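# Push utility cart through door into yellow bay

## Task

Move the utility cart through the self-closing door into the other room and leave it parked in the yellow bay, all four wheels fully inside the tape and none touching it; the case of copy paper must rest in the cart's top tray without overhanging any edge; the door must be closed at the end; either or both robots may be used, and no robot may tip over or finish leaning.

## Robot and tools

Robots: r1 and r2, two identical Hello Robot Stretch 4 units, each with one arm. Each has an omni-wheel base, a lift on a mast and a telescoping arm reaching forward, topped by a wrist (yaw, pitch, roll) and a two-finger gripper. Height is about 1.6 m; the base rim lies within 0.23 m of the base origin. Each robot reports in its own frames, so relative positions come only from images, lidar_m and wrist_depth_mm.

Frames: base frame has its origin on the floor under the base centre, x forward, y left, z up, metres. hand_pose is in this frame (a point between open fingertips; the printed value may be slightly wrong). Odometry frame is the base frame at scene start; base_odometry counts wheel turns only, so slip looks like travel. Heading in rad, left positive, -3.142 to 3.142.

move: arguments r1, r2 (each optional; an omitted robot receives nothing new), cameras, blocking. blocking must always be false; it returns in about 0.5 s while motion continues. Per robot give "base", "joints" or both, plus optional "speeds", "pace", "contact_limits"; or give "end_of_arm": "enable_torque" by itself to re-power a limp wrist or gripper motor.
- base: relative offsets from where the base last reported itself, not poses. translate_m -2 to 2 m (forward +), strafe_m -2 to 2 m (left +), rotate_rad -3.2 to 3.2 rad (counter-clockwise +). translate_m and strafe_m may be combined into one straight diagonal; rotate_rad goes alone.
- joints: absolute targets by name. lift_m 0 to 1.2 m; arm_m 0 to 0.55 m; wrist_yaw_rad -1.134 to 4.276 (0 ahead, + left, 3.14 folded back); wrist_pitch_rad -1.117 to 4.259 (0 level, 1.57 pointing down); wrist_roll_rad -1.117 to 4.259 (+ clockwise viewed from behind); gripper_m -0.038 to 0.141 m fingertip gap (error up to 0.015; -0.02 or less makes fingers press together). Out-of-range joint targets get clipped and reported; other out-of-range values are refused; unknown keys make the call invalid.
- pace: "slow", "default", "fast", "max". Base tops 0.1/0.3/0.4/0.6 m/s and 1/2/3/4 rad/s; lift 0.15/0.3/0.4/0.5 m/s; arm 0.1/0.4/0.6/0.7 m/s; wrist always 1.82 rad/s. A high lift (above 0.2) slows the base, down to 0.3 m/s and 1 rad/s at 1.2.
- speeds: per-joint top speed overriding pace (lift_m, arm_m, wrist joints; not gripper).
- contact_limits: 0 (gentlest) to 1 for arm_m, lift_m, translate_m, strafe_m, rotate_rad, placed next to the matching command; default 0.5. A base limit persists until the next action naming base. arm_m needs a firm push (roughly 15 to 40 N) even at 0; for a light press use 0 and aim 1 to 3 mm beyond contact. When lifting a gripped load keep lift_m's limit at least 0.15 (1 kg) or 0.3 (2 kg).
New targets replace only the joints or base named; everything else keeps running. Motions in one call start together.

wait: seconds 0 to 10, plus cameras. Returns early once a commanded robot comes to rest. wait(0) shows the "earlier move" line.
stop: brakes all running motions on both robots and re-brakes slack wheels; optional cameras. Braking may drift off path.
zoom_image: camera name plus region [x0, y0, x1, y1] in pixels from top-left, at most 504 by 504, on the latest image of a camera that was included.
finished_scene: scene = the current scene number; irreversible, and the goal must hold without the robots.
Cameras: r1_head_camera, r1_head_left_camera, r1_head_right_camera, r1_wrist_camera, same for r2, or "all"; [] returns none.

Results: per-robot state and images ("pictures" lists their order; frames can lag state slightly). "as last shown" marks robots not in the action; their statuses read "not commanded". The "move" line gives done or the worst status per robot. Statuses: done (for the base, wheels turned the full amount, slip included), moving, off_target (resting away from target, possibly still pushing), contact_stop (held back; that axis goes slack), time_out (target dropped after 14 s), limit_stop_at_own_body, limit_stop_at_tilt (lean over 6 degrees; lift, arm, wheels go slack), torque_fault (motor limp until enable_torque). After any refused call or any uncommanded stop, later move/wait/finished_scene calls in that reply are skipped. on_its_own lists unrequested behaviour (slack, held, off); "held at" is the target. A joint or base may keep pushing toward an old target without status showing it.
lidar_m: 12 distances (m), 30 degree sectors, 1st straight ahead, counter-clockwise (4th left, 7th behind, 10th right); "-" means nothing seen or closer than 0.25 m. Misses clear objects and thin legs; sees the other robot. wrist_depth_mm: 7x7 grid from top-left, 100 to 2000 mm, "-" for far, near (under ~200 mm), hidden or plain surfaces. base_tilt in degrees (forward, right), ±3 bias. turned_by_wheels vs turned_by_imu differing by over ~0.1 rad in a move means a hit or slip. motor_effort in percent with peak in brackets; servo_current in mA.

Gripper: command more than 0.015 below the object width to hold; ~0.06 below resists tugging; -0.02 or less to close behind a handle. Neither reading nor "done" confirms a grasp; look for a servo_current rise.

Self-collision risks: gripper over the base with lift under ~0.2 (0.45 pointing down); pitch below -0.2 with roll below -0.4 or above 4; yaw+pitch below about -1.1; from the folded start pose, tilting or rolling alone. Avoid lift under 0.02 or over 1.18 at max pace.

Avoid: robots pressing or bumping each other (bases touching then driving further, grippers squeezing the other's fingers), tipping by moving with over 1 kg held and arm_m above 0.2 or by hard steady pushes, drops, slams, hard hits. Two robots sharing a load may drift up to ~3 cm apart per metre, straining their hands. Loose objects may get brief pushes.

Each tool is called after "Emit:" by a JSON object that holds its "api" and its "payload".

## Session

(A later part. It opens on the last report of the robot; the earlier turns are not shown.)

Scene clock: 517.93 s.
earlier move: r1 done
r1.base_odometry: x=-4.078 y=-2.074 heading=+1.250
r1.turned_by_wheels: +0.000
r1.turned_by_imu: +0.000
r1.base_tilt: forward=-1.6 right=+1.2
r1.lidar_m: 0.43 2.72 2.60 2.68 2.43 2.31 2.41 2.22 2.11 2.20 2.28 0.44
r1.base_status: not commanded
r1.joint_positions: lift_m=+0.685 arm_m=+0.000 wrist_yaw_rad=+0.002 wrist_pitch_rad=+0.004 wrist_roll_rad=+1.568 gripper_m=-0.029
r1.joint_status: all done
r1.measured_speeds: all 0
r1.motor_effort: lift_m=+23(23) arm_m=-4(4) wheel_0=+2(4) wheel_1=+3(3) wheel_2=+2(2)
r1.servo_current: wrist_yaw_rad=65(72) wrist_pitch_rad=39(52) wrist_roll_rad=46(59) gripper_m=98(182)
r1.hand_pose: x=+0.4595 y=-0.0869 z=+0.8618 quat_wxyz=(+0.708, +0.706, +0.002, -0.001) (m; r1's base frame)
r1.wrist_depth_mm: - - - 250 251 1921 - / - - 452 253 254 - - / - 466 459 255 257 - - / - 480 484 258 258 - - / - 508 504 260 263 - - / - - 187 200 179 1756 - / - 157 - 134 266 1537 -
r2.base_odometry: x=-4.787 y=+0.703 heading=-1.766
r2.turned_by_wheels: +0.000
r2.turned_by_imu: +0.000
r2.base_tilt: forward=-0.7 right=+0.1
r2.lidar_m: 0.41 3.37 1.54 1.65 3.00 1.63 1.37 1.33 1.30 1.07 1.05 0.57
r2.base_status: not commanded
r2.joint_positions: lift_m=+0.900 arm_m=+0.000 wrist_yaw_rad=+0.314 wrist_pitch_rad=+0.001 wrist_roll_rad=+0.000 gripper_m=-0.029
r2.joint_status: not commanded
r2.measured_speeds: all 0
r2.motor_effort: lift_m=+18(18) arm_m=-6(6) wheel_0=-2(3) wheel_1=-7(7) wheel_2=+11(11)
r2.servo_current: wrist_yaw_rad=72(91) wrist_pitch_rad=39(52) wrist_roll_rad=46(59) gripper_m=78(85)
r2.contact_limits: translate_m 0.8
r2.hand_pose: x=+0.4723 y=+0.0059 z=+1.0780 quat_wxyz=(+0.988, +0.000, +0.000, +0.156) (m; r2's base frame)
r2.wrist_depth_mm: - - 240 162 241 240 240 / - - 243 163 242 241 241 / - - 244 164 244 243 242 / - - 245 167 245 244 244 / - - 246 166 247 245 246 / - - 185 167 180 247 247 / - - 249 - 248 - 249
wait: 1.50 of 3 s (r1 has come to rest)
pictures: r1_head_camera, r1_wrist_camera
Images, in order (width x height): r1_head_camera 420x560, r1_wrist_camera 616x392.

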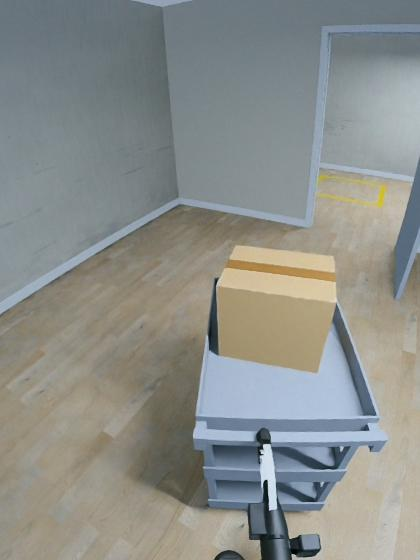

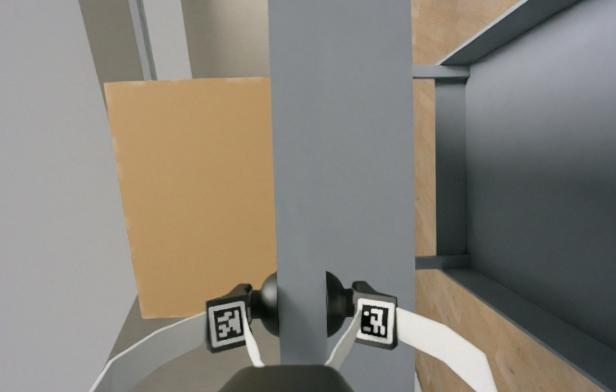

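Emit:
{"api": "move", "payload": {"r1": {"base": {"strafe_m": -0.21, "translate_m": -0.01}}, "blocking": false, "cameras": []}}

Emit:
{"api": "wait", "payload": {"seconds": 5, "cameras": []}}

Emit:
{"api": "move", "payload": {"r1": {"base": {"rotate_rad": 0.42}, "pace": "slow"}, "blocking": false, "cameras": []}}

Emit:
{"api": "wait", "payload": {"seconds": 5, "cameras": ["r1_head_camera", "r1_wrist_camera"]}}

Scene clock: 531.70 s.
move: r1 moving
r1.base_odometry: x=-4.045 y=-2.087 heading=+1.252
r1.turned_by_wheels: +0.001
r1.turned_by_imu: +0.001
r1.base_tilt: forward=-1.6 right=+1.2
r1.lidar_m: 0.42 2.75 2.60 2.74 2.46 2.33 2.45 2.19 2.09 2.16 2.24 0.45
r1.base_status: translate_m moving; strafe_m moving
r1.joint_positions: lift_m=+0.685 arm_m=+0.000 wrist_yaw_rad=+0.006 wrist_pitch_rad=+0.004 wrist_roll_rad=+1.568 gripper_m=-0.029
r1.joint_status: not commanded
r1.measured_speeds: translate_m=-0.006 strafe_m=-0.137 rotate_rad=-0.007 lift_m=+0.000 arm_m=+0.000 wrist_yaw_rad=+0.000 wrist_pitch_rad=+0.000 wrist_roll_rad=+0.000
r1.motor_effort: lift_m=+23(23) arm_m=-4(4) wheel_0=+16(18) wheel_1=-7(9) wheel_2=+7(8)
r1.servo_current: wrist_yaw_rad=65(65) wrist_pitch_rad=46(46) wrist_roll_rad=46(72) gripper_m=85(98)
r1.hand_pose: x=+0.4598 y=-0.0857 z=+0.8618 quat_wxyz=(+0.708, +0.706, +0.003, +0.001) (m; r1's base frame)
r1.wrist_depth_mm: - - - 250 251 1921 - / - - - 252 255 - - / - 459 459 255 256 - - / - 484 480 256 258 - - / - 500 496 259 262 - - / - - 205 200 181 1661 - / - 157 180 132 180 148 -
r2: as last shown
r2.base_tilt: forward=-0.7 right=+0.0
r2.lidar_m: 0.39 3.40 1.55 1.63 2.96 1.65 1.34 1.34 1.30 1.05 1.07 0.58
r2.servo_current: wrist_yaw_rad=78(85) wrist_pitch_rad=46(46) wrist_roll_rad=46(52) gripper_m=78(78)
r2.contact_limits: translate_m 0.8
r2.wrist_depth_mm: - - 241 162 241 240 240 / - - 243 163 241 242 241 / - - 244 163 243 242 243 / - - 245 167 245 244 244 / - - 247 165 246 246 246 / - - 185 167 180 247 247 / - - 250 - 249 - 248
pictures: none
No camera images: "cameras" was empty.

Scene clock: 533.23 s.
earlier move: r1 done
r1.base_odometry: x=-3.882 y=-2.149 heading=+1.251
r1.turned_by_wheels: -0.001
r1.turned_by_imu: +0.000
r1.base_tilt: forward=-1.6 right=+1.3
r1.lidar_m: 0.39 0.38 2.77 2.89 2.53 2.42 2.53 2.00 1.93 2.01 2.18 0.46
r1.base_status: done
r1.joint_positions: lift_m=+0.685 arm_m=+0.000 wrist_yaw_rad=+0.006 wrist_pitch_rad=+0.004 wrist_roll_rad=+1.568 gripper_m=-0.029
r1.joint_status: not commanded
r1.measured_speeds: all 0
r1.motor_effort: lift_m=+23(23) arm_m=+4(4) wheel_0=+3(18) wheel_1=+0(9) wheel_2=+5(8)
r1.servo_current: wrist_yaw_rad=46(65) wrist_pitch_rad=39(46) wrist_roll_rad=39(85) gripper_m=78(98)
r1.hand_pose: x=+0.4598 y=-0.0857 z=+0.8618 quat_wxyz=(+0.708, +0.706, +0.003, +0.001) (m; r1's base frame)
r1.wrist_depth_mm: - - - - 306 1366 418 / - - - - 285 1708 - / - - - - 277 1863 - / - 466 466 260 264 - - / - 462 469 255 256 - - / - 466 205 195 180 - - / - 151 466 185 242 138 -
r2.base_odometry: x=-4.787 y=+0.703 heading=-1.766
r2.turned_by_wheels: +0.000
r2.turned_by_imu: +0.000
r2.base_tilt: forward=-0.6 right=+0.1
r2.lidar_m: 0.39 3.40 1.57 1.62 2.95 1.66 1.37 1.34 1.27 1.07 1.05 0.59
r2.base_status: not commanded
r2.joint_positions: lift_m=+0.900 arm_m=+0.000 wrist_yaw_rad=+0.314 wrist_pitch_rad=+0.001 wrist_roll_rad=+0.000 gripper_m=-0.029
r2.joint_status: not commanded
r2.measured_speeds: all 0
r2.motor_effort: lift_m=+18(18) arm_m=-6(6) wheel_0=-3(3) wheel_1=-7(7) wheel_2=+11(11)
r2.servo_current: wrist_yaw_rad=78(91) wrist_pitch_rad=39(46) wrist_roll_rad=52(59) gripper_m=78(85)
r2.contact_limits: translate_m 0.8
r2.hand_pose: x=+0.4723 y=+0.0059 z=+1.0780 quat_wxyz=(+0.988, +0.000, +0.000, +0.156) (m; r2's base frame)
r2.wrist_depth_mm: - - 241 162 240 240 241 / - - 242 163 242 241 241 / - - 244 164 243 244 243 / - - 246 168 245 244 244 / - - 247 166 245 246 246 / - - 185 167 180 247 246 / - - 249 - 248 - 247
wait: 1.53 of 5 s (r1 has come to rest)
pictures: none
No camera images: "cameras" was empty.

Scene clock: 533.73 s.
move: r1 moving
r1.base_odometry: x=-3.882 y=-2.149 heading=+1.375
r1.turned_by_wheels: +0.124
r1.turned_by_imu: +0.125
r1.base_tilt: forward=-1.6 right=+1.3
r1.lidar_m: 0.37 2.81 2.75 3.05 2.47 2.42 2.51 1.96 1.95 2.09 2.11 0.43
r1.base_status: rotate_rad moving
r1.joint_positions: lift_m=+0.685 arm_m=+0.000 wrist_yaw_rad=-0.005 wrist_pitch_rad=+0.004 wrist_roll_rad=+1.568 gripper_m=-0.029
r1.joint_status: not commanded
r1.measured_speeds: translate_m=+0.001 strafe_m=+0.000 rotate_rad=+0.496 lift_m=+0.000 arm_m=+0.000 wrist_yaw_rad=+0.000 wrist_pitch_rad=+0.000 wrist_roll_rad=+0.000
r1.motor_effort: lift_m=+23(23) arm_m=-1(4) wheel_0=-12(13) wheel_1=-7(7) wheel_2=-9(9)
r1.servo_current: wrist_yaw_rad=33(72) wrist_pitch_rad=39(52) wrist_roll_rad=46(52) gripper_m=78(85)
r1.hand_pose: x=+0.4588 y=-0.0890 z=+0.8618 quat_wxyz=(+0.708, +0.706, -0.001, -0.003) (m; r1's base frame)
r1.wrist_depth_mm: - - - - 278 1708 1255 / - - - - 270 1756 - / - - - 265 262 854 - / - 462 462 196 257 - - / - 466 469 206 249 - - / - 462 185 194 178 - - / - 151 473 150 238 138 -
r2: as last shown
r2.base_tilt: forward=-0.7 right=+0.1
r2.lidar_m: 0.38 3.40 1.55 1.62 2.95 1.62 1.36 1.36 1.27 1.07 1.06 0.56
r2.motor_effort: lift_m=+18(18) arm_m=-5(6) wheel_0=-2(3) wheel_1=-7(7) wheel_2=+11(11)
r2.servo_current: wrist_yaw_rad=85(85) wrist_pitch_rad=39(39) wrist_roll_rad=46(59) gripper_m=78(78)
r2.contact_limits: translate_m 0.8
r2.wrist_depth_mm: - - 241 162 241 241 239 / - - 244 163 242 242 240 / - - 244 163 244 242 242 / - - 245 167 245 245 244 / - - 246 165 246 246 246 / - - 186 167 180 247 247 / - - 250 - 248 - 249
pictures: none
No camera images: "cameras" was empty.

Scene clock: 534.83 s.
earlier move: r1 done
r1.base_odometry: x=-3.882 y=-2.149 heading=+1.670
r1.turned_by_wheels: +0.295
r1.turned_by_imu: +0.296
r1.base_tilt: forward=-1.6 right=+1.3
r1.lidar_m: 0.41 2.78 2.82 2.64 2.43 2.45 2.14 1.93 1.95 2.46 0.42 0.39
r1.base_status: done
r1.joint_positions: lift_m=+0.685 arm_m=+0.000 wrist_yaw_rad=-0.005 wrist_pitch_rad=+0.004 wrist_roll_rad=+1.568 gripper_m=-0.029
r1.joint_status: not commanded
r1.measured_speeds: all 0
r1.motor_effort: lift_m=+23(23) arm_m=-4(4) wheel_0=-5(13) wheel_1=-2(8) wheel_2=-3(9)
r1.servo_current: wrist_yaw_rad=59(72) wrist_pitch_rad=46(52) wrist_roll_rad=52(65) gripper_m=65(85)
r1.hand_pose: x=+0.4588 y=-0.0890 z=+0.8618 quat_wxyz=(+0.708, +0.706, -0.001, -0.003) (m; r1's base frame)
r1.wrist_depth_mm: - 362 364 - 181 - - / - 392 397 132 192 - - / - 427 430 - 202 - - / - 480 473 - 215 - - / - - - - 229 1756 - / - - 204 193 181 1661 1281 / - 155 - 154 259 145 1205
r2.base_odometry: x=-4.787 y=+0.703 heading=-1.766
r2.turned_by_wheels: +0.000
r2.turned_by_imu: +0.000
r2.base_tilt: forward=-0.6 right=+0.1
r2.lidar_m: 0.41 3.41 1.56 1.62 2.99 1.65 1.34 1.33 1.27 1.08 1.06 0.56
r2.base_status: not commanded
r2.joint_positions: lift_m=+0.900 arm_m=+0.000 wrist_yaw_rad=+0.314 wrist_pitch_rad=+0.001 wrist_roll_rad=+0.000 gripper_m=-0.029
r2.joint_status: not commanded
r2.measured_speeds: all 0
r2.motor_effort: lift_m=+18(18) arm_m=-6(6) wheel_0=-2(3) wheel_1=-7(8) wheel_2=+11(11)
r2.servo_current: wrist_yaw_rad=85(91) wrist_pitch_rad=46(46) wrist_roll_rad=46(59) gripper_m=72(85)
r2.contact_limits: translate_m 0.8
r2.hand_pose: x=+0.4723 y=+0.0059 z=+1.0780 quat_wxyz=(+0.988, +0.000, +0.000, +0.156) (m; r2's base frame)
r2.wrist_depth_mm: - - 242 162 240 240 240 / - - 243 163 242 241 241 / - - 244 163 243 243 243 / - - 245 167 245 244 243 / - - 247 165 245 246 247 / - - 186 167 180 247 247 / - - 249 - 248 - 248
wait: 1.10 of 5 s (r1 has come to rest)
pictures: r1_head_camera, r1_wrist_camera
Images, in order (width x height): r1_head_camera 420x560, r1_wrist_camera 616x392.

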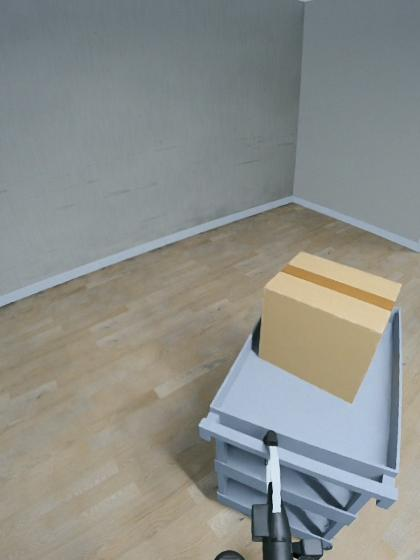

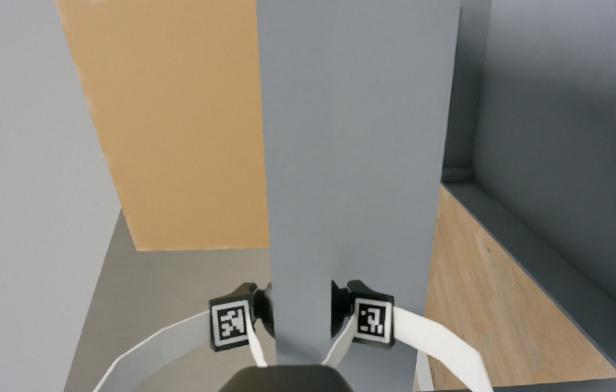

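Emit:
{"api": "move", "payload": {"r1": {"base": {"strafe_m": -0.43, "translate_m": -0.03}}, "blocking": false, "cameras": []}}

Emit:
{"api": "wait", "payload": {"seconds": 5, "cameras": []}}

Emit:
{"api": "move", "payload": {"r1": {"base": {"rotate_rad": 0.42}, "pace": "slow"}, "blocking": false, "cameras": []}}

Emit:
{"api": "wait", "payload": {"seconds": 5, "cameras": []}}

Emit:
{"api": "move", "payload": {"r1": {"base": {"strafe_m": -0.41, "translate_m": -0.03}}, "blocking": false, "cameras": []}}

Emit:
{"api": "wait", "payload": {"seconds": 5, "cameras": ["r1_head_camera", "r1_wrist_camera"]}}

Scene clock: 543.77 s.
move: r1 moving
r1.base_odometry: x=-3.847 y=-2.148 heading=+1.671
r1.turned_by_wheels: +0.001
r1.turned_by_imu: +0.001
r1.base_tilt: forward=-1.6 right=+1.3
r1.lidar_m: 0.42 2.79 2.81 2.67 2.44 2.50 2.10 1.90 1.95 2.44 0.42 0.39
r1.base_status: translate_m moving; strafe_m moving
r1.joint_positions: lift_m=+0.685 arm_m=+0.000 wrist_yaw_rad=+0.002 wrist_pitch_rad=+0.005 wrist_roll_rad=+1.568 gripper_m=-0.029
r1.joint_status: not commanded
r1.measured_speeds: translate_m=-0.010 strafe_m=-0.135 rotate_rad=-0.001 lift_m=+0.000 arm_m=-0.002 wrist_yaw_rad=+0.011 wrist_pitch_rad=+0.041 wrist_roll_rad=+0.000
r1.motor_effort: lift_m=+23(23) arm_m=-3(4) wheel_0=+12(12) wheel_1=-8(12) wheel_2=+5(5)
r1.servo_current: wrist_yaw_rad=52(72) wrist_pitch_rad=52(52) wrist_roll_rad=46(65) gripper_m=65(72)
r1.hand_pose: x=+0.4594 y=-0.0868 z=+0.8614 quat_wxyz=(+0.708, +0.706, +0.002, -0.001) (m; r1's base frame)
r1.wrist_depth_mm: - 353 351 109 166 167 - / - 377 384 117 177 178 - / - 421 421 122 188 - - / - 480 469 134 202 - - / - - - - 216 1756 - / - - - - 185 1618 1281 / - - 177 130 251 136 1182
r2: as last shown
r2.base_tilt: forward=-0.7 right=+0.0
r2.lidar_m: 0.40 3.40 1.57 1.60 3.01 1.62 1.37 1.34 1.28 1.07 1.06 0.55
r2.motor_effort: lift_m=+18(18) arm_m=-6(6) wheel_0=-2(2) wheel_1=-7(7) wheel_2=+11(11)
r2.servo_current: wrist_yaw_rad=78(85) wrist_pitch_rad=39(39) wrist_roll_rad=46(65) gripper_m=78(78)
r2.contact_limits: translate_m 0.8
r2.wrist_depth_mm: - - 241 162 240 240 240 / - - 242 163 241 241 241 / - - 243 163 242 244 243 / - - 246 167 245 244 243 / - - 247 166 245 246 246 / - - 185 167 180 246 247 / - - 249 - 248 - 248
pictures: none
No camera images: "cameras" was empty.

Scene clock: 546.07 s.
earlier move: r1 done
r1.base_odometry: x=-3.451 y=-2.136 heading=+1.670
r1.turned_by_wheels: -0.001
r1.turned_by_imu: +0.000
r1.base_tilt: forward=-1.5 right=+1.2
r1.lidar_m: 0.39 0.40 3.09 2.98 2.73 2.70 1.80 1.63 1.67 2.12 1.77 0.43
r1.base_status: done
r1.joint_positions: lift_m=+0.685 arm_m=+0.000 wrist_yaw_rad=+0.004 wrist_pitch_rad=+0.007 wrist_roll_rad=+1.568 gripper_m=-0.029
r1.joint_status: not commanded
r1.measured_speeds: all 0
r1.motor_effort: lift_m=+23(23) arm_m=-4(4) wheel_0=+2(21) wheel_1=-1(12) wheel_2=+2(8)
r1.servo_current: wrist_yaw_rad=59(78) wrist_pitch_rad=52(59) wrist_roll_rad=46(65) gripper_m=65(72)
r1.hand_pose: x=+0.4597 y=-0.0862 z=+0.8609 quat_wxyz=(+0.708, +0.706, +0.004, -0.001) (m; r1's base frame)
r1.wrist_depth_mm: - - - 237 238 271 1078 / - - - 236 237 1708 - / - - - 235 235 - - / - 430 433 232 233 - - / - 439 439 171 233 - - / - 449 212 187 183 - - / - 455 183 129 227 127 -
r2.base_odometry: x=-4.787 y=+0.703 heading=-1.766
r2.turned_by_wheels: +0.000
r2.turned_by_imu: +0.000
r2.base_tilt: forward=-0.7 right=+0.1
r2.lidar_m: 0.40 3.39 1.47 1.51 3.00 1.62 1.37 1.34 1.29 1.06 1.06 0.59
r2.base_status: not commanded
r2.joint_positions: lift_m=+0.900 arm_m=+0.000 wrist_yaw_rad=+0.314 wrist_pitch_rad=+0.001 wrist_roll_rad=+0.000 gripper_m=-0.029
r2.joint_status: not commanded
r2.measured_speeds: all 0
r2.motor_effort: lift_m=+18(18) arm_m=-6(6) wheel_0=-2(3) wheel_1=-7(8) wheel_2=+11(11)
r2.servo_current: wrist_yaw_rad=72(98) wrist_pitch_rad=46(46) wrist_roll_rad=46(65) gripper_m=78(85)
r2.contact_limits: translate_m 0.8
r2.hand_pose: x=+0.4723 y=+0.0059 z=+1.0780 quat_wxyz=(+0.988, +0.000, +0.000, +0.156) (m; r2's base frame)
r2.wrist_depth_mm: - - 241 162 241 240 239 / - - 243 163 241 242 240 / - - 245 163 243 242 243 / - - 246 167 245 245 244 / - - 247 166 247 246 246 / - - 186 167 180 246 246 / - - 250 - 249 - 247
wait: 2.30 of 5 s (r1 has come to rest)
pictures: none
No camera images: "cameras" was empty.

Scene clock: 546.57 s.
move: r1 moving
r1.base_odometry: x=-3.451 y=-2.136 heading=+1.795
r1.turned_by_wheels: +0.125
r1.turned_by_imu: +0.125
r1.base_tilt: forward=-1.6 right=+1.3
r1.lidar_m: 0.38 0.42 3.14 2.84 2.75 2.36 1.72 1.65 1.72 2.36 1.75 0.44
r1.base_status: rotate_rad moving
r1.joint_positions: lift_m=+0.685 arm_m=+0.000 wrist_yaw_rad=-0.007 wrist_pitch_rad=+0.007 wrist_roll_rad=+1.568 gripper_m=-0.029
r1.joint_status: not commanded
r1.measured_speeds: translate_m=-0.001 strafe_m=-0.001 rotate_rad=+0.491 lift_m=+0.000 arm_m=+0.000 wrist_yaw_rad=+0.000 wrist_pitch_rad=+0.000 wrist_roll_rad=+0.000
r1.motor_effort: lift_m=+23(23) arm_m=+1(4) wheel_0=-11(12) wheel_1=-4(8) wheel_2=-12(12)
r1.servo_current: wrist_yaw_rad=52(65) wrist_pitch_rad=59(59) wrist_roll_rad=52(65) gripper_m=52(59)
r1.hand_pose: x=+0.4586 y=-0.0894 z=+0.8609 quat_wxyz=(+0.708, +0.706, +0.000, -0.005) (m; r1's base frame)
r1.wrist_depth_mm: - - - - 225 1708 1205 / - - - - 228 1708 - / - 500 484 225 228 - - / - 427 433 167 229 - - / - 445 445 167 229 - - / - 466 187 183 181 - - / - 484 484 130 230 136 -
r2: as last shown
r2.lidar_m: 0.41 3.39 1.49 1.48 2.98 1.62 1.34 1.33 1.32 1.06 1.05 0.56
r2.motor_effort: lift_m=+18(18) arm_m=-6(6) wheel_0=-2(2) wheel_1=-7(7) wheel_2=+11(11)
r2.servo_current: wrist_yaw_rad=72(85) wrist_pitch_rad=33(46) wrist_roll_rad=65(65) gripper_m=85(85)
r2.contact_limits: translate_m 0.8
r2.wrist_depth_mm: - - 242 162 240 241 239 / - - 243 163 242 243 241 / - - 244 164 245 243 243 / - - 246 167 244 244 244 / - - 247 166 246 245 245 / - - 185 167 180 247 247 / - - 250 - 249 - 249
pictures: none
No camera images: "cameras" was empty.

Scene clock: 547.63 s.
earlier move: r1 done
r1.base_odometry: x=-3.451 y=-2.136 heading=+2.089
r1.turned_by_wheels: +0.294
r1.turned_by_imu: +0.295
r1.base_tilt: forward=-1.6 right=+1.3
r1.lidar_m: 0.42 3.07 3.14 2.74 2.75 1.90 1.63 1.62 1.97 1.76 2.02 0.36
r1.base_status: done
r1.joint_positions: lift_m=+0.685 arm_m=+0.000 wrist_yaw_rad=-0.003 wrist_pitch_rad=+0.007 wrist_roll_rad=+1.568 gripper_m=-0.029
r1.joint_status: not commanded
r1.measured_speeds: all 0
r1.motor_effort: lift_m=+23(23) arm_m=-4(4) wheel_0=-7(12) wheel_1=-3(8) wheel_2=-3(12)
r1.servo_current: wrist_yaw_rad=46(65) wrist_pitch_rad=46(59) wrist_roll_rad=39(65) gripper_m=59(65)
r1.hand_pose: x=+0.4591 y=-0.0882 z=+0.8609 quat_wxyz=(+0.708, +0.706, +0.001, -0.003) (m; r1's base frame)
r1.wrist_depth_mm: - 349 351 105 163 163 - / - 373 373 114 173 175 - / - 413 415 120 187 - - / - 477 469 132 202 - - / - - 535 - 220 1756 - / - - 188 - 181 1618 - / - - 183 128 259 1397 1281
r2.base_odometry: x=-4.787 y=+0.703 heading=-1.766
r2.turned_by_wheels: +0.000
r2.turned_by_imu: +0.000
r2.base_tilt: forward=-0.6 right=+0.1
r2.lidar_m: 0.40 3.39 1.52 1.54 2.98 1.64 1.35 1.34 1.26 1.08 1.06 0.56
r2.base_status: not commanded
r2.joint_positions: lift_m=+0.900 arm_m=+0.000 wrist_yaw_rad=+0.314 wrist_pitch_rad=+0.001 wrist_roll_rad=+0.000 gripper_m=-0.029
r2.joint_status: not commanded
r2.measured_speeds: all 0
r2.motor_effort: lift_m=+18(18) arm_m=-6(6) wheel_0=-2(3) wheel_1=-7(7) wheel_2=+11(11)
r2.servo_current: wrist_yaw_rad=78(98) wrist_pitch_rad=33(46) wrist_roll_rad=46(65) gripper_m=85(85)
r2.contact_limits: translate_m 0.8
r2.hand_pose: x=+0.4723 y=+0.0059 z=+1.0780 quat_wxyz=(+0.988, +0.000, +0.000, +0.156) (m; r2's base frame)
r2.wrist_depth_mm: - - 242 162 241 240 241 / - - 243 163 243 241 242 / - - 244 163 244 244 243 / - - 245 167 245 244 244 / - - 248 166 246 246 245 / - - 185 167 180 247 247 / - - 251 - 249 - 248
wait: 1.07 of 5 s (r1 has come to rest)
pictures: none
No camera images: "cameras" was empty.

Scene clock: 548.13 s.
move: r1 moving
r1.base_odometry: x=-3.420 y=-2.121 heading=+2.091
r1.turned_by_wheels: +0.001
r1.turned_by_imu: +0.001
r1.base_tilt: forward=-1.6 right=+1.2
r1.lidar_m: 0.43 3.09 3.18 2.78 2.79 1.87 1.62 1.64 1.96 1.74 1.99 0.36
r1.base_status: translate_m moving; strafe_m moving
r1.joint_positions: lift_m=+0.685 arm_m=+0.000 wrist_yaw_rad=+0.003 wrist_pitch_rad=+0.007 wrist_roll_rad=+1.568 gripper_m=-0.029
r1.joint_status: not commanded
r1.measured_speeds: translate_m=-0.010 strafe_m=-0.134 rotate_rad=+0.009 lift_m=+0.000 arm_m=+0.000 wrist_yaw_rad=+0.066 wrist_pitch_rad=+0.000 wrist_roll_rad=+0.000
r1.motor_effort: lift_m=+23(23) arm_m=-1(4) wheel_0=+15(15) wheel_1=-8(11) wheel_2=+4(4)
r1.servo_current: wrist_yaw_rad=59(59) wrist_pitch_rad=59(59) wrist_roll_rad=52(59) gripper_m=52(65)
r1.hand_pose: x=+0.4595 y=-0.0865 z=+0.8609 quat_wxyz=(+0.708, +0.706, +0.003, -0.001) (m; r1's base frame)
r1.wrist_depth_mm: 342 334 332 - 151 151 - / - 364 370 103 163 164 - / - 413 415 110 177 - - / - 488 473 121 193 - - / - - - - 213 1576 - / - - - - 185 1618 - / - - 177 146 180 135 1281
r2: as last shown
r2.base_tilt: forward=-0.7 right=+0.1
r2.lidar_m: 0.41 3.40 1.53 1.56 1.92 1.60 1.37 1.34 1.31 1.07 1.05 0.55
r2.motor_effort: lift_m=+18(18) arm_m=-6(6) wheel_0=-2(2) wheel_1=-7(7) wheel_2=+11(11)
r2.servo_current: wrist_yaw_rad=78(85) wrist_pitch_rad=39(46) wrist_roll_rad=52(59) gripper_m=85(85)
r2.contact_limits: translate_m 0.8
r2.wrist_depth_mm: - - 241 162 240 240 240 / - - 243 163 242 241 240 / - - 244 163 243 243 243 / - - 245 167 246 244 244 / - - 247 166 246 245 245 / - - 185 167 180 247 247 / - - 250 - 249 - 249
pictures: none
No camera images: "cameras" was empty.

Scene clock: 550.37 s.
earlier move: r1 done
r1.base_odometry: x=-3.080 y=-1.959 heading=+2.090
r1.turned_by_wheels: -0.001
r1.turned_by_imu: -0.002
r1.base_tilt: forward=-1.6 right=+1.3
r1.lidar_m: 0.40 0.41 3.60 3.13 2.91 1.75 1.51 1.52 1.83 1.35 1.64 0.43
r1.base_status: done
r1.joint_positions: lift_m=+0.685 arm_m=+0.000 wrist_yaw_rad=+0.003 wrist_pitch_rad=+0.007 wrist_roll_rad=+1.568 gripper_m=-0.029
r1.joint_status: not commanded
r1.measured_speeds: all 0
r1.motor_effort: lift_m=+23(23) arm_m=+4(4) wheel_0=+3(24) wheel_1=+0(11) wheel_2=+1(7)
r1.servo_current: wrist_yaw_rad=46(72) wrist_pitch_rad=52(59) wrist_roll_rad=52(72) gripper_m=59(65)
r1.hand_pose: x=+0.4595 y=-0.0867 z=+0.8609 quat_wxyz=(+0.708, +0.706, +0.003, -0.001) (m; r1's base frame)
r1.wrist_depth_mm: - - - 222 223 1661 - / - - - 224 225 831 - / - 424 427 225 226 - - / - 433 436 167 229 - - / - 449 455 168 231 - - / - 477 466 182 232 - - / - - 179 158 235 - -
r2.base_odometry: x=-4.787 y=+0.703 heading=-1.766
r2.turned_by_wheels: +0.000
r2.turned_by_imu: +0.000
r2.base_tilt: forward=-0.7 right=+0.0
r2.lidar_m: 0.41 3.41 1.34 1.28 1.42 1.64 1.35 1.35 1.28 1.06 1.05 0.56
r2.base_status: not commanded
r2.joint_positions: lift_m=+0.900 arm_m=+0.000 wrist_yaw_rad=+0.314 wrist_pitch_rad=+0.001 wrist_roll_rad=+0.000 gripper_m=-0.029
r2.joint_status: not commanded
r2.measured_speeds: all 0
r2.motor_effort: lift_m=+18(18) arm_m=-6(7) wheel_0=-2(3) wheel_1=-7(8) wheel_2=+11(11)
r2.servo_current: wrist_yaw_rad=85(91) wrist_pitch_rad=39(46) wrist_roll_rad=46(59) gripper_m=72(85)
r2.contact_limits: translate_m 0.8
r2.hand_pose: x=+0.4723 y=+0.0059 z=+1.0780 quat_wxyz=(+0.988, +0.000, +0.000, +0.156) (m; r2's base frame)
r2.wrist_depth_mm: - - 241 162 242 241 240 / - - 242 163 242 240 241 / - - 244 163 243 243 242 / - - 245 167 244 245 243 / - - 247 166 245 246 246 / - - 185 167 180 247 247 / - - 250 - 248 - 248
wait: 2.23 of 5 s (r1 has come to rest)
pictures: r1_head_camera, r1_wrist_camera
Images, in order (width x height): r1_head_camera 420x560, r1_wrist_camera 616x392.

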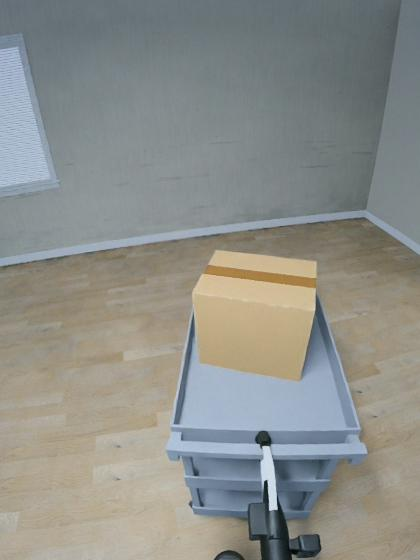

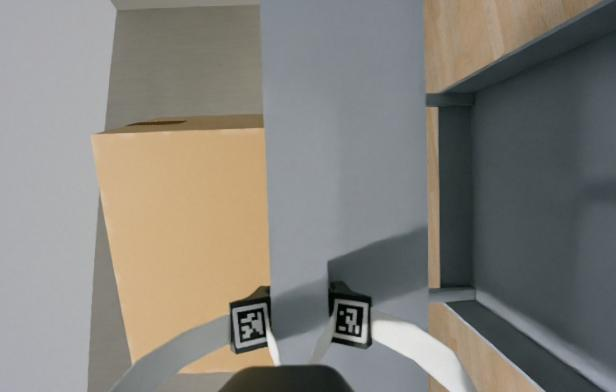

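Emit:
{"api": "move", "payload": {"r1": {"base": {"rotate_rad": 0.42}, "pace": "slow"}, "blocking": false, "cameras": []}}

Emit:
{"api": "wait", "payload": {"seconds": 5, "cameras": []}}

Emit:
{"api": "move", "payload": {"r1": {"base": {"strafe_m": -0.43, "translate_m": -0.035}}, "blocking": false, "cameras": []}}

Emit:
{"api": "wait", "payload": {"seconds": 5, "cameras": []}}

Emit:
{"api": "move", "payload": {"r1": {"base": {"rotate_rad": 0.42}, "pace": "slow"}, "blocking": false, "cameras": []}}

Emit:
{"api": "wait", "payload": {"seconds": 5, "cameras": []}}

Emit:
{"api": "move", "payload": {"r1": {"base": {"strafe_m": -0.43, "translate_m": -0.035}}, "blocking": false, "cameras": []}}

Emit:
{"api": "wait", "payload": {"seconds": 5, "cameras": ["r1_head_camera", "r1_wrist_camera", "r1_head_right_camera"]}}

Scene clock: 569.70 s.
move: r1 moving
r1.base_odometry: x=-3.080 y=-1.959 heading=+2.214
r1.turned_by_wheels: +0.124
r1.turned_by_imu: +0.124
r1.base_tilt: forward=-1.6 right=+1.3
r1.lidar_m: 0.39 3.24 3.37 3.14 2.46 1.65 1.51 1.54 2.00 1.34 1.64 0.42
r1.base_status: rotate_rad moving
r1.joint_positions: lift_m=+0.685 arm_m=+0.000 wrist_yaw_rad=-0.010 wrist_pitch_rad=+0.007 wrist_roll_rad=+1.568 gripper_m=-0.029
r1.joint_status: not commanded
r1.measured_speeds: translate_m=+0.000 strafe_m=-0.001 rotate_rad=+0.490 lift_m=+0.000 arm_m=+0.000 wrist_yaw_rad=-0.002 wrist_pitch_rad=+0.000 wrist_roll_rad=+0.000
r1.motor_effort: lift_m=+23(23) arm_m=+4(4) wheel_0=-15(15) wheel_1=-5(8) wheel_2=-13(13)
r1.servo_current: wrist_yaw_rad=59(65) wrist_pitch_rad=46(59) wrist_roll_rad=52(59) gripper_m=52(65)
r1.hand_pose: x=+0.4583 y=-0.0904 z=+0.8609 quat_wxyz=(+0.708, +0.706, -0.001, -0.006) (m; r1's base frame)
r1.wrist_depth_mm: - - - 211 213 1576 - / - - - 159 218 - - / - 415 415 219 221 - - / - 439 442 164 225 - - / - 462 466 167 230 - - / - 492 199 177 179 - - / - - 179 156 237 - -
r2: as last shown
r2.lidar_m: 0.42 3.40 1.36 1.30 1.41 1.64 1.35 1.34 1.27 1.06 1.06 0.57
r2.motor_effort: lift_m=+18(18) arm_m=-6(6) wheel_0=-2(3) wheel_1=-7(8) wheel_2=+11(11)
r2.servo_current: wrist_yaw_rad=78(91) wrist_pitch_rad=39(46) wrist_roll_rad=46(52) gripper_m=72(85)
r2.contact_limits: translate_m 0.8
r2.wrist_depth_mm: - - 242 162 241 240 241 / - - 243 163 242 242 241 / - - 244 163 243 243 242 / - - 246 167 245 244 244 / - - 248 165 246 246 245 / - - 185 167 180 247 247 / - - 249 - 249 - 248
pictures: none
No camera images: "cameras" was empty.

Scene clock: 570.77 s.
earlier move: r1 done
r1.base_odometry: x=-3.080 y=-1.959 heading=+2.508
r1.turned_by_wheels: +0.295
r1.turned_by_imu: +0.296
r1.base_tilt: forward=-1.6 right=+1.3
r1.lidar_m: 0.46 3.55 3.13 3.11 1.84 1.53 1.51 1.70 1.36 1.40 0.38 0.35
r1.base_status: done
r1.joint_positions: lift_m=+0.685 arm_m=+0.000 wrist_yaw_rad=-0.005 wrist_pitch_rad=+0.007 wrist_roll_rad=+1.568 gripper_m=-0.029
r1.joint_status: not commanded
r1.measured_speeds: all 0
r1.motor_effort: lift_m=+23(23) arm_m=-2(4) wheel_0=-9(15) wheel_1=-2(8) wheel_2=-6(13)
r1.servo_current: wrist_yaw_rad=46(78) wrist_pitch_rad=46(59) wrist_roll_rad=46(65) gripper_m=59(65)
r1.hand_pose: x=+0.4588 y=-0.0889 z=+0.8609 quat_wxyz=(+0.708, +0.706, +0.000, -0.004) (m; r1's base frame)
r1.wrist_depth_mm: 345 338 336 - 151 153 - / - 373 375 104 165 166 - / - 424 424 112 181 - - / - 504 488 - 198 - - / - - - - 220 1618 - / - - - 162 181 1661 1308 / - - 178 138 178 1499 1229
r2.base_odometry: x=-4.787 y=+0.703 heading=-1.766
r2.turned_by_wheels: +0.000
r2.turned_by_imu: +0.000
r2.base_tilt: forward=-0.7 right=+0.0
r2.lidar_m: 0.39 3.40 1.45 1.38 1.44 1.64 1.37 1.33 1.29 1.08 1.05 0.60
r2.base_status: not commanded
r2.joint_positions: lift_m=+0.900 arm_m=+0.000 wrist_yaw_rad=+0.314 wrist_pitch_rad=+0.001 wrist_roll_rad=+0.000 gripper_m=-0.029
r2.joint_status: not commanded
r2.measured_speeds: all 0
r2.motor_effort: lift_m=+18(18) arm_m=-6(6) wheel_0=-2(3) wheel_1=-7(8) wheel_2=+11(11)
r2.servo_current: wrist_yaw_rad=91(91) wrist_pitch_rad=39(46) wrist_roll_rad=46(59) gripper_m=78(85)
r2.contact_limits: translate_m 0.8
r2.hand_pose: x=+0.4723 y=+0.0059 z=+1.0780 quat_wxyz=(+0.988, +0.000, +0.000, +0.156) (m; r2's base frame)
r2.wrist_depth_mm: - - 241 162 241 240 241 / - - 244 163 242 242 241 / - - 244 163 244 243 243 / - - 245 167 245 244 244 / - - 247 166 247 246 247 / - - 185 167 180 248 247 / - - 250 - 249 - 247
wait: 1.07 of 5 s (r1 has come to rest)
pictures: none
No camera images: "cameras" was empty.

Scene clock: 571.27 s.
move: r1 moving
r1.base_odometry: x=-3.057 y=-1.933 heading=+2.509
r1.turned_by_wheels: +0.001
r1.turned_by_imu: +0.001
r1.base_tilt: forward=-1.6 right=+1.2
r1.lidar_m: 0.45 3.50 3.19 3.18 1.86 1.53 1.51 1.72 1.33 1.38 2.92 0.33
r1.base_status: translate_m moving; strafe_m moving
r1.joint_positions: lift_m=+0.685 arm_m=+0.000 wrist_yaw_rad=+0.001 wrist_pitch_rad=+0.007 wrist_roll_rad=+1.568 gripper_m=-0.029
r1.joint_status: not commanded
r1.measured_speeds: translate_m=-0.009 strafe_m=-0.133 rotate_rad=+0.005 lift_m=+0.000 arm_m=+0.000 wrist_yaw_rad=+0.054 wrist_pitch_rad=+0.000 wrist_roll_rad=+0.000
r1.motor_effort: lift_m=+23(23) arm_m=-1(2) wheel_0=+11(12) wheel_1=-9(10) wheel_2=+2(5)
r1.servo_current: wrist_yaw_rad=65(85) wrist_pitch_rad=52(52) wrist_roll_rad=46(65) gripper_m=52(59)
r1.hand_pose: x=+0.4594 y=-0.0871 z=+0.8609 quat_wxyz=(+0.708, +0.706, +0.003, -0.002) (m; r1's base frame)
r1.wrist_depth_mm: 330 329 329 - 143 143 - / - 368 375 - 154 153 - / - 424 430 - 170 168 - / - - 508 111 190 603 - / - - - 121 214 1618 - / - - - - 231 1661 1308 / - - 176 149 177 359 1160
r2: as last shown
r2.lidar_m: 0.41 3.38 1.44 1.34 1.41 1.61 1.36 1.34 1.28 1.07 1.07 0.57
r2.motor_effort: lift_m=+18(18) arm_m=-6(6) wheel_0=-2(2) wheel_1=-7(7) wheel_2=+11(11)
r2.servo_current: wrist_yaw_rad=78(91) wrist_pitch_rad=39(46) wrist_roll_rad=46(59) gripper_m=78(78)
r2.contact_limits: translate_m 0.8
r2.wrist_depth_mm: - - 241 162 239 239 239 / - - 243 163 242 242 240 / - - 244 163 243 243 243 / - - 246 167 246 244 244 / - - 246 166 246 246 245 / - - 185 167 180 247 247 / - - 249 - 249 - 248
pictures: none
No camera images: "cameras" was empty.

Scene clock: 573.57 s.
earlier move: r1 done
r1.base_odometry: x=-2.798 y=-1.632 heading=+2.509
r1.turned_by_wheels: -0.001
r1.turned_by_imu: -0.001
r1.base_tilt: forward=-1.6 right=+1.3
r1.lidar_m: 0.41 0.45 3.57 3.56 1.91 1.59 1.55 1.75 0.97 1.04 2.58 0.40
r1.base_status: done
r1.joint_positions: lift_m=+0.685 arm_m=+0.000 wrist_yaw_rad=+0.003 wrist_pitch_rad=+0.007 wrist_roll_rad=+1.568 gripper_m=-0.029
r1.joint_status: not commanded
r1.measured_speeds: all 0
r1.motor_effort: lift_m=+23(23) arm_m=+4(4) wheel_0=+1(23) wheel_1=+0(10) wheel_2=+1(9)
r1.servo_current: wrist_yaw_rad=46(91) wrist_pitch_rad=46(52) wrist_roll_rad=52(65) gripper_m=59(59)
r1.hand_pose: x=+0.4595 y=-0.0867 z=+0.8609 quat_wxyz=(+0.708, +0.706, +0.003, -0.001) (m; r1's base frame)
r1.wrist_depth_mm: - - - 148 205 1618 - / - - 496 152 210 - - / - 413 415 156 215 - - / - 436 439 160 220 - - / - 473 469 165 228 - - / - 517 484 183 230 1756 - / - - 177 173 239 535 -
r2.base_odometry: x=-4.787 y=+0.703 heading=-1.766
r2.turned_by_wheels: +0.000
r2.turned_by_imu: +0.000
r2.base_tilt: forward=-0.7 right=+0.0
r2.lidar_m: 0.40 3.41 1.13 0.96 1.04 1.62 1.34 1.34 1.25 1.06 1.04 0.59
r2.base_status: not commanded
r2.joint_positions: lift_m=+0.900 arm_m=+0.000 wrist_yaw_rad=+0.314 wrist_pitch_rad=+0.001 wrist_roll_rad=+0.000 gripper_m=-0.029
r2.joint_status: not commanded
r2.measured_speeds: all 0
r2.motor_effort: lift_m=+18(18) arm_m=-6(6) wheel_0=-3(3) wheel_1=-7(8) wheel_2=+11(11)
r2.servo_current: wrist_yaw_rad=85(98) wrist_pitch_rad=39(52) wrist_roll_rad=46(65) gripper_m=72(85)
r2.contact_limits: translate_m 0.8
r2.hand_pose: x=+0.4723 y=+0.0059 z=+1.0780 quat_wxyz=(+0.988, +0.000, +0.000, +0.156) (m; r2's base frame)
r2.wrist_depth_mm: - - 242 163 241 240 240 / - - 243 163 241 241 241 / - - 244 164 243 243 243 / - - 246 168 244 245 244 / - - 246 166 245 246 246 / - - 185 167 179 247 248 / - - 249 - 249 - 248
wait: 2.30 of 5 s (r1 has come to rest)
pictures: none
No camera images: "cameras" was empty.

Scene clock: 574.07 s.
move: r1 moving
r1.base_odometry: x=-2.797 y=-1.632 heading=+2.633
r1.turned_by_wheels: +0.124
r1.turned_by_imu: +0.124
r1.base_tilt: forward=-1.6 right=+1.3
r1.lidar_m: 0.41 3.76 3.56 2.91 1.78 1.56 1.57 1.87 0.97 1.23 2.67 0.39
r1.base_status: rotate_rad moving
r1.joint_positions: lift_m=+0.685 arm_m=+0.000 wrist_yaw_rad=-0.009 wrist_pitch_rad=+0.007 wrist_roll_rad=+1.568 gripper_m=-0.029
r1.joint_status: not commanded
r1.measured_speeds: translate_m=-0.001 strafe_m=+0.002 rotate_rad=+0.484 lift_m=+0.000 arm_m=+0.000 wrist_yaw_rad=-0.011 wrist_pitch_rad=+0.000 wrist_roll_rad=+0.000
r1.motor_effort: lift_m=+23(23) arm_m=+0(4) wheel_0=-14(15) wheel_1=-7(7) wheel_2=-10(10)
r1.servo_current: wrist_yaw_rad=46(72) wrist_pitch_rad=52(52) wrist_roll_rad=33(59) gripper_m=52(65)
r1.hand_pose: x=+0.4585 y=-0.0901 z=+0.8609 quat_wxyz=(+0.708, +0.706, -0.001, -0.006) (m; r1's base frame)
r1.wrist_depth_mm: - - - - 195 200 - / - 389 397 143 202 - - / - 413 415 149 210 - - / - 449 449 - 218 - - / - 496 480 163 226 - - / - - 186 178 178 1756 - / - - 179 124 245 1499 1229
r2: as last shown
r2.base_tilt: forward=-0.7 right=+0.1
r2.lidar_m: 0.41 3.41 1.16 0.96 1.06 1.64 1.35 1.35 1.27 1.06 1.05 0.57
r2.motor_effort: lift_m=+18(18) arm_m=-5(6) wheel_0=-2(2) wheel_1=-7(7) wheel_2=+11(11)
r2.servo_current: wrist_yaw_rad=65(91) wrist_pitch_rad=39(46) wrist_roll_rad=52(52) gripper_m=65(78)
r2.contact_limits: translate_m 0.8
r2.wrist_depth_mm: - - 242 162 240 240 240 / - - 242 163 242 242 242 / - - 245 164 243 243 243 / - - 246 167 245 245 244 / - - 247 166 246 246 245 / - - 186 167 180 248 247 / - - 250 - 248 - 248
pictures: none
No camera images: "cameras" was empty.

Scene clock: 575.13 s.
earlier move: r1 done
r1.base_odometry: x=-2.797 y=-1.632 heading=+2.927
r1.turned_by_wheels: +0.294
r1.turned_by_imu: +0.295
r1.base_tilt: forward=-1.6 right=+1.2
r1.lidar_m: 0.45 3.65 3.55 2.10 1.61 1.55 1.68 0.95 0.96 2.59 0.33 0.33
r1.base_status: done
r1.joint_positions: lift_m=+0.685 arm_m=+0.000 wrist_yaw_rad=-0.009 wrist_pitch_rad=+0.007 wrist_roll_rad=+1.568 gripper_m=-0.029
r1.joint_status: not commanded
r1.measured_speeds: all 0
r1.motor_effort: lift_m=+23(23) arm_m=-3(4) wheel_0=-7(16) wheel_1=-4(7) wheel_2=-5(12)
r1.servo_current: wrist_yaw_rad=85(85) wrist_pitch_rad=52(59) wrist_roll_rad=46(59) gripper_m=59(65)
r1.hand_pose: x=+0.4585 y=-0.0901 z=+0.8609 quat_wxyz=(+0.708, +0.706, -0.001, -0.006) (m; r1's base frame)
r1.wrist_depth_mm: 342 334 336 - 142 142 - / - 375 379 - 156 154 - / - 436 442 - 171 168 - / - - 521 110 193 603 - / - - - - 218 1661 - / - - 202 - 180 1618 1281 / - - 178 - 293 362 368
r2.base_odometry: x=-4.787 y=+0.703 heading=-1.766
r2.turned_by_wheels: +0.000
r2.turned_by_imu: +0.000
r2.base_tilt: forward=-0.7 right=+0.1
r2.lidar_m: 0.40 3.39 1.25 0.95 1.07 1.64 1.35 1.36 1.30 1.07 1.04 0.58
r2.base_status: not commanded
r2.joint_positions: lift_m=+0.900 arm_m=+0.000 wrist_yaw_rad=+0.314 wrist_pitch_rad=+0.001 wrist_roll_rad=+0.000 gripper_m=-0.029
r2.joint_status: not commanded
r2.measured_speeds: all 0
r2.motor_effort: lift_m=+18(18) arm_m=-6(6) wheel_0=-2(3) wheel_1=-7(7) wheel_2=+11(11)
r2.servo_current: wrist_yaw_rad=72(91) wrist_pitch_rad=39(46) wrist_roll_rad=46(52) gripper_m=78(85)
r2.contact_limits: translate_m 0.8
r2.hand_pose: x=+0.4723 y=+0.0059 z=+1.0780 quat_wxyz=(+0.988, +0.000, +0.000, +0.156) (m; r2's base frame)
r2.wrist_depth_mm: - - 241 161 240 240 240 / - - 243 163 242 242 242 / - - 245 163 244 243 242 / - - 245 167 245 244 244 / - - 247 166 246 246 246 / - - 185 167 180 247 247 / - - 250 - 249 - 248
wait: 1.07 of 5 s (r1 has come to rest)
pictures: none
No camera images: "cameras" was empty.

Scene clock: 575.63 s.
move: r1 moving
r1.base_odometry: x=-2.787 y=-1.599 heading=+2.928
r1.turned_by_wheels: +0.001
r1.turned_by_imu: +0.001
r1.base_tilt: forward=-1.6 right=+1.2
r1.lidar_m: 0.43 3.67 3.57 2.08 1.62 1.57 1.69 0.93 0.94 2.54 3.19 0.32
r1.base_status: translate_m moving; strafe_m moving
r1.joint_positions: lift_m=+0.685 arm_m=+0.000 wrist_yaw_rad=+0.001 wrist_pitch_rad=+0.007 wrist_roll_rad=+1.568 gripper_m=-0.029
r1.joint_status: not commanded
r1.measured_speeds: translate_m=-0.008 strafe_m=-0.134 rotate_rad=+0.010 lift_m=+0.000 arm_m=+0.000 wrist_yaw_rad=+0.063 wrist_pitch_rad=+0.000 wrist_roll_rad=+0.000
r1.motor_effort: lift_m=+23(23) arm_m=+2(4) wheel_0=+13(15) wheel_1=-8(11) wheel_2=+3(3)
r1.servo_current: wrist_yaw_rad=46(91) wrist_pitch_rad=46(59) wrist_roll_rad=52(59) gripper_m=52(59)
r1.hand_pose: x=+0.4593 y=-0.0872 z=+0.8609 quat_wxyz=(+0.708, +0.706, +0.003, -0.002) (m; r1's base frame)
r1.wrist_depth_mm: 330 327 330 - - 130 - / - 373 377 - 144 144 - / - 445 449 - 161 162 - / - - - 103 183 569 - / - - - 113 215 1618 517 / - - - - 182 1661 1229 / - - 176 126 176 364 373
r2: as last shown
r2.lidar_m: 0.38 3.40 1.28 0.93 1.11 1.64 1.35 1.36 1.26 1.05 1.06 0.55
r2.servo_current: wrist_yaw_rad=65(91) wrist_pitch_rad=39(39) wrist_roll_rad=52(52) gripper_m=65(85)
r2.contact_limits: translate_m 0.8
r2.wrist_depth_mm: - - 241 162 240 239 240 / - - 242 163 243 241 241 / - - 243 163 243 242 242 / - - 246 168 244 245 243 / - - 248 165 247 246 245 / - - 185 167 180 247 246 / - - 250 - 248 - 248
pictures: none
No camera images: "cameras" was empty.

Scene clock: 577.93 s.
earlier move: r1 done
r1.base_odometry: x=-2.672 y=-1.220 heading=+2.928
r1.turned_by_wheels: +0.000
r1.turned_by_imu: -0.001
r1.base_tilt: forward=-1.6 right=+1.3
r1.lidar_m: 0.42 0.49 3.92 2.35 1.79 1.77 0.81 0.66 0.84 2.14 2.87 0.38
r1.base_status: done
r1.joint_positions: lift_m=+0.685 arm_m=+0.000 wrist_yaw_rad=+0.004 wrist_pitch_rad=+0.007 wrist_roll_rad=+1.568 gripper_m=-0.029
r1.joint_status: not commanded
r1.measured_speeds: all 0
r1.motor_effort: lift_m=+23(23) arm_m=+4(4) wheel_0=+4(24) wheel_1=+1(11) wheel_2=+1(10)
r1.servo_current: wrist_yaw_rad=46(91) wrist_pitch_rad=46(59) wrist_roll_rad=65(72) gripper_m=52(65)
r1.hand_pose: x=+0.4596 y=-0.0863 z=+0.8609 quat_wxyz=(+0.708, +0.706, +0.004, -0.001) (m; r1's base frame)
r1.wrist_depth_mm: - - - 189 193 - - / - 387 392 196 200 - - / - 410 413 147 208 - - / - 445 445 154 216 - - / - 484 484 160 225 - - / - - 508 177 230 1708 - / - - 178 160 244 1430 1308
r2.base_odometry: x=-4.787 y=+0.703 heading=-1.766
r2.turned_by_wheels: +0.000
r2.turned_by_imu: +0.000
r2.base_tilt: forward=-0.7 right=+0.1
r2.lidar_m: 0.39 3.38 0.69 0.67 2.98 1.62 1.35 1.31 1.28 1.08 1.06 0.60
r2.base_status: not commanded
r2.joint_positions: lift_m=+0.900 arm_m=+0.000 wrist_yaw_rad=+0.314 wrist_pitch_rad=+0.001 wrist_roll_rad=+0.000 gripper_m=-0.029
r2.joint_status: not commanded
r2.measured_speeds: all 0
r2.motor_effort: lift_m=+18(18) arm_m=-6(6) wheel_0=-2(3) wheel_1=-7(7) wheel_2=+11(11)
r2.servo_current: wrist_yaw_rad=85(91) wrist_pitch_rad=33(46) wrist_roll_rad=52(59) gripper_m=78(85)
r2.contact_limits: translate_m 0.8
r2.hand_pose: x=+0.4723 y=+0.0059 z=+1.0780 quat_wxyz=(+0.988, +0.000, +0.000, +0.156) (m; r2's base frame)
r2.wrist_depth_mm: - - 241 162 242 240 240 / - - 243 163 242 242 241 / - - 245 164 243 243 242 / - - 245 167 245 245 244 / - - 247 166 246 245 246 / - - 185 167 180 246 246 / - - 250 - 249 - 248
wait: 2.30 of 5 s (r1 has come to rest)
pictures: r1_head_camera, r1_head_right_camera, r1_wrist_camera
Images, in order (width x height): r1_head_camera 420x560, r1_head_right_camera 420x672, r1_wrist_camera 616x392.

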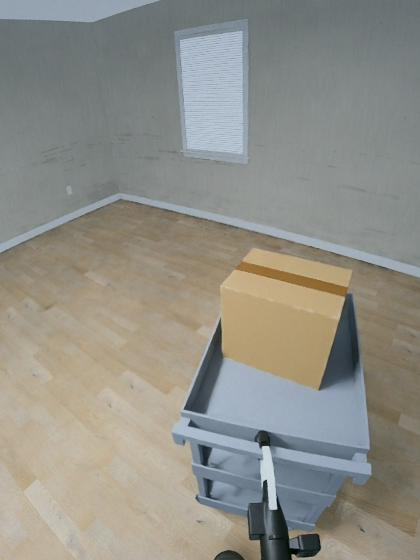

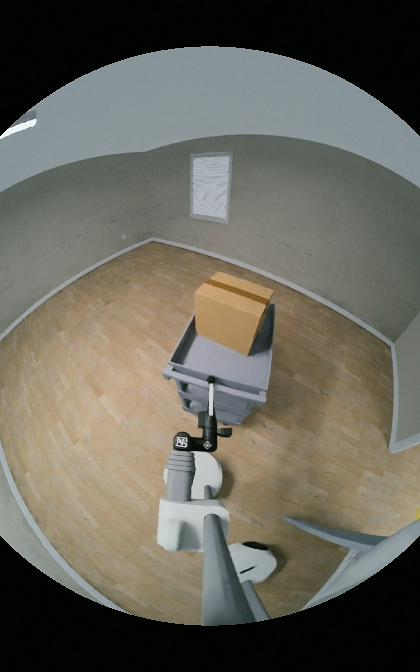

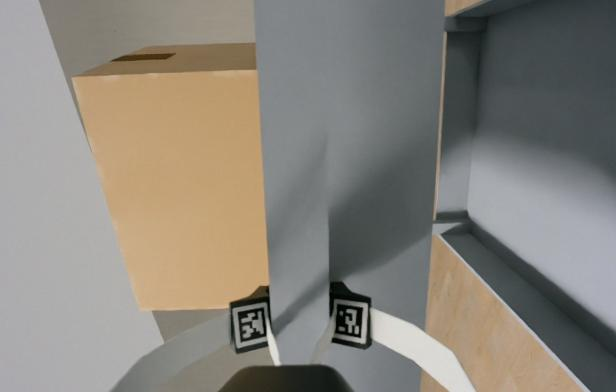

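Emit:
{"api": "move", "payload": {"r1": {"base": {"rotate_rad": 0.36}, "pace": "slow"}, "blocking": false, "cameras": []}}

Emit:
{"api": "wait", "payload": {"seconds": 5, "cameras": ["r1_head_right_camera", "r2_head_camera", "r2_head_left_camera"]}}

Scene clock: 589.33 s.
move: r1 moving
r1.base_odometry: x=-2.672 y=-1.219 heading=+3.052
r1.turned_by_wheels: +0.124
r1.turned_by_imu: +0.123
r1.base_tilt: forward=-1.6 right=+1.3
r1.lidar_m: 0.43 3.97 3.92 2.17 1.77 1.78 0.71 0.68 0.85 2.16 0.43 0.38
r1.base_status: rotate_rad moving
r1.joint_positions: lift_m=+0.685 arm_m=+0.000 wrist_yaw_rad=-0.010 wrist_pitch_rad=+0.007 wrist_roll_rad=+1.568 gripper_m=-0.029
r1.joint_status: not commanded
r1.measured_speeds: translate_m=+0.000 strafe_m=+0.000 rotate_rad=+0.485 lift_m=+0.000 arm_m=+0.000 wrist_yaw_rad=-0.011 wrist_pitch_rad=+0.000 wrist_roll_rad=+0.000
r1.motor_effort: lift_m=+23(23) arm_m=-1(4) wheel_0=-15(15) wheel_1=-9(9) wheel_2=-10(10)
r1.servo_current: wrist_yaw_rad=59(72) wrist_pitch_rad=59(59) wrist_roll_rad=46(52) gripper_m=52(65)
r1.hand_pose: x=+0.4585 y=-0.0902 z=+0.8609 quat_wxyz=(+0.708, +0.706, -0.001, -0.006) (m; r1's base frame)
r1.wrist_depth_mm: - 512 500 - 186 - - / - 382 387 - 196 - - / - 413 418 - 205 - - / - 459 452 151 216 - - / - 512 500 158 225 788 - / - - 196 176 180 1661 - / - - 178 160 250 1576 1308
r2: as last shown
r2.base_tilt: forward=-0.6 right=+0.1
r2.lidar_m: 0.39 3.40 0.71 0.70 3.00 1.64 1.36 1.35 1.27 1.07 1.06 0.56
r2.servo_current: wrist_yaw_rad=78(85) wrist_pitch_rad=33(46) wrist_roll_rad=52(59) gripper_m=78(78)
r2.contact_limits: translate_m 0.8
r2.wrist_depth_mm: - - 242 162 241 240 240 / - - 243 163 242 242 241 / - - 244 163 243 243 242 / - - 246 167 244 244 244 / - - 247 166 246 246 245 / - - 186 167 180 248 248 / - - 249 - 248 - 248
pictures: none
No camera images: "cameras" was empty.

Scene clock: 590.33 s.
earlier move: r1 done
r1.base_odometry: x=-2.672 y=-1.219 heading=-2.997
r1.turned_by_wheels: +0.235
r1.turned_by_imu: +0.235
r1.base_tilt: forward=-1.6 right=+1.2
r1.lidar_m: 0.44 3.93 2.81 1.90 1.76 1.82 0.67 0.76 2.13 2.43 0.34 0.32
r1.base_status: done
r1.joint_positions: lift_m=+0.685 arm_m=+0.000 wrist_yaw_rad=-0.010 wrist_pitch_rad=+0.007 wrist_roll_rad=+1.568 gripper_m=-0.029
r1.joint_status: not commanded
r1.measured_speeds: all 0
r1.motor_effort: lift_m=+23(23) arm_m=-3(4) wheel_0=-9(16) wheel_1=-3(9) wheel_2=-6(11)
r1.servo_current: wrist_yaw_rad=59(78) wrist_pitch_rad=46(59) wrist_roll_rad=52(59) gripper_m=59(65)
r1.hand_pose: x=+0.4584 y=-0.0902 z=+0.8609 quat_wxyz=(+0.708, +0.706, -0.001, -0.006) (m; r1's base frame)
r1.wrist_depth_mm: 345 334 336 - 141 142 - / - 379 384 - 156 153 - / - 442 445 - 170 167 - / - - 530 112 192 621 - / - - - 121 218 1661 - / - - 200 - 179 1618 1255 / - - 178 - 297 353 362
r2.base_odometry: x=-4.787 y=+0.703 heading=-1.766
r2.turned_by_wheels: +0.000
r2.turned_by_imu: +0.000
r2.base_tilt: forward=-0.7 right=+0.1
r2.lidar_m: 0.41 3.40 0.68 0.68 2.98 1.64 1.36 1.36 1.28 1.06 1.04 0.55
r2.base_status: not commanded
r2.joint_positions: lift_m=+0.900 arm_m=+0.000 wrist_yaw_rad=+0.314 wrist_pitch_rad=+0.001 wrist_roll_rad=+0.000 gripper_m=-0.029
r2.joint_status: not commanded
r2.measured_speeds: all 0
r2.motor_effort: lift_m=+18(18) arm_m=-6(6) wheel_0=-2(3) wheel_1=-7(7) wheel_2=+11(11)
r2.servo_current: wrist_yaw_rad=78(98) wrist_pitch_rad=39(46) wrist_roll_rad=59(59) gripper_m=72(78)
r2.contact_limits: translate_m 0.8
r2.hand_pose: x=+0.4723 y=+0.0059 z=+1.0780 quat_wxyz=(+0.988, +0.000, +0.000, +0.156) (m; r2's base frame)
r2.wrist_depth_mm: - - 242 162 241 241 241 / - - 242 163 242 241 241 / - - 245 163 243 243 242 / - - 246 167 245 244 244 / - - 247 166 245 246 245 / - - 186 167 180 247 246 / - - 249 - 249 - 247
wait: 1.00 of 5 s (r1 has come to rest)
pictures: r1_head_right_camera, r2_head_camera, r2_head_left_camera
Images, in order (width x height): r1_head_right_camera 420x672, r2_head_camera 420x560, r2_head_left_camera 420x672.

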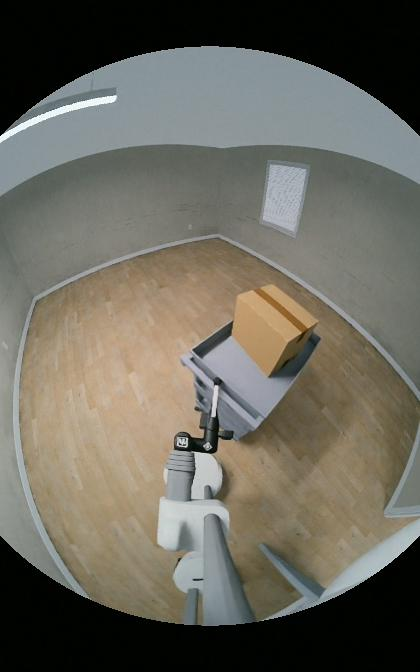

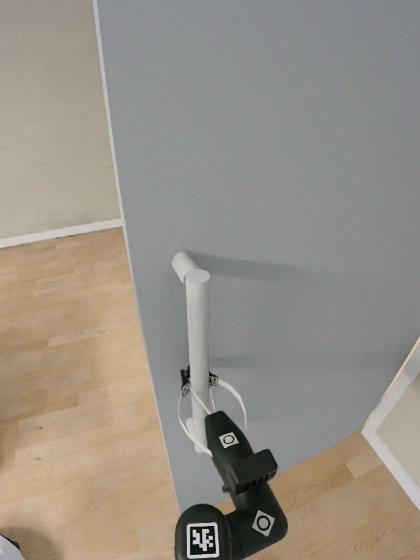

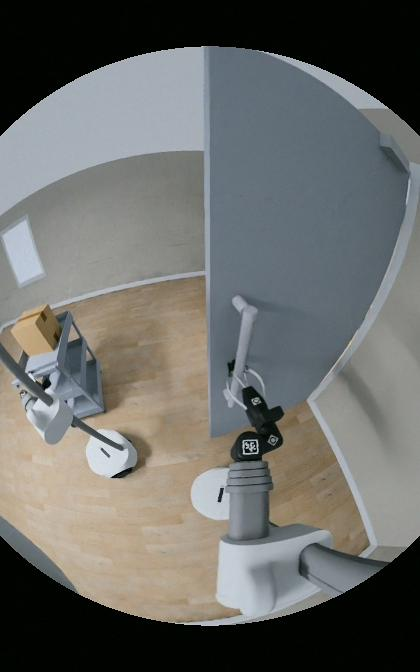

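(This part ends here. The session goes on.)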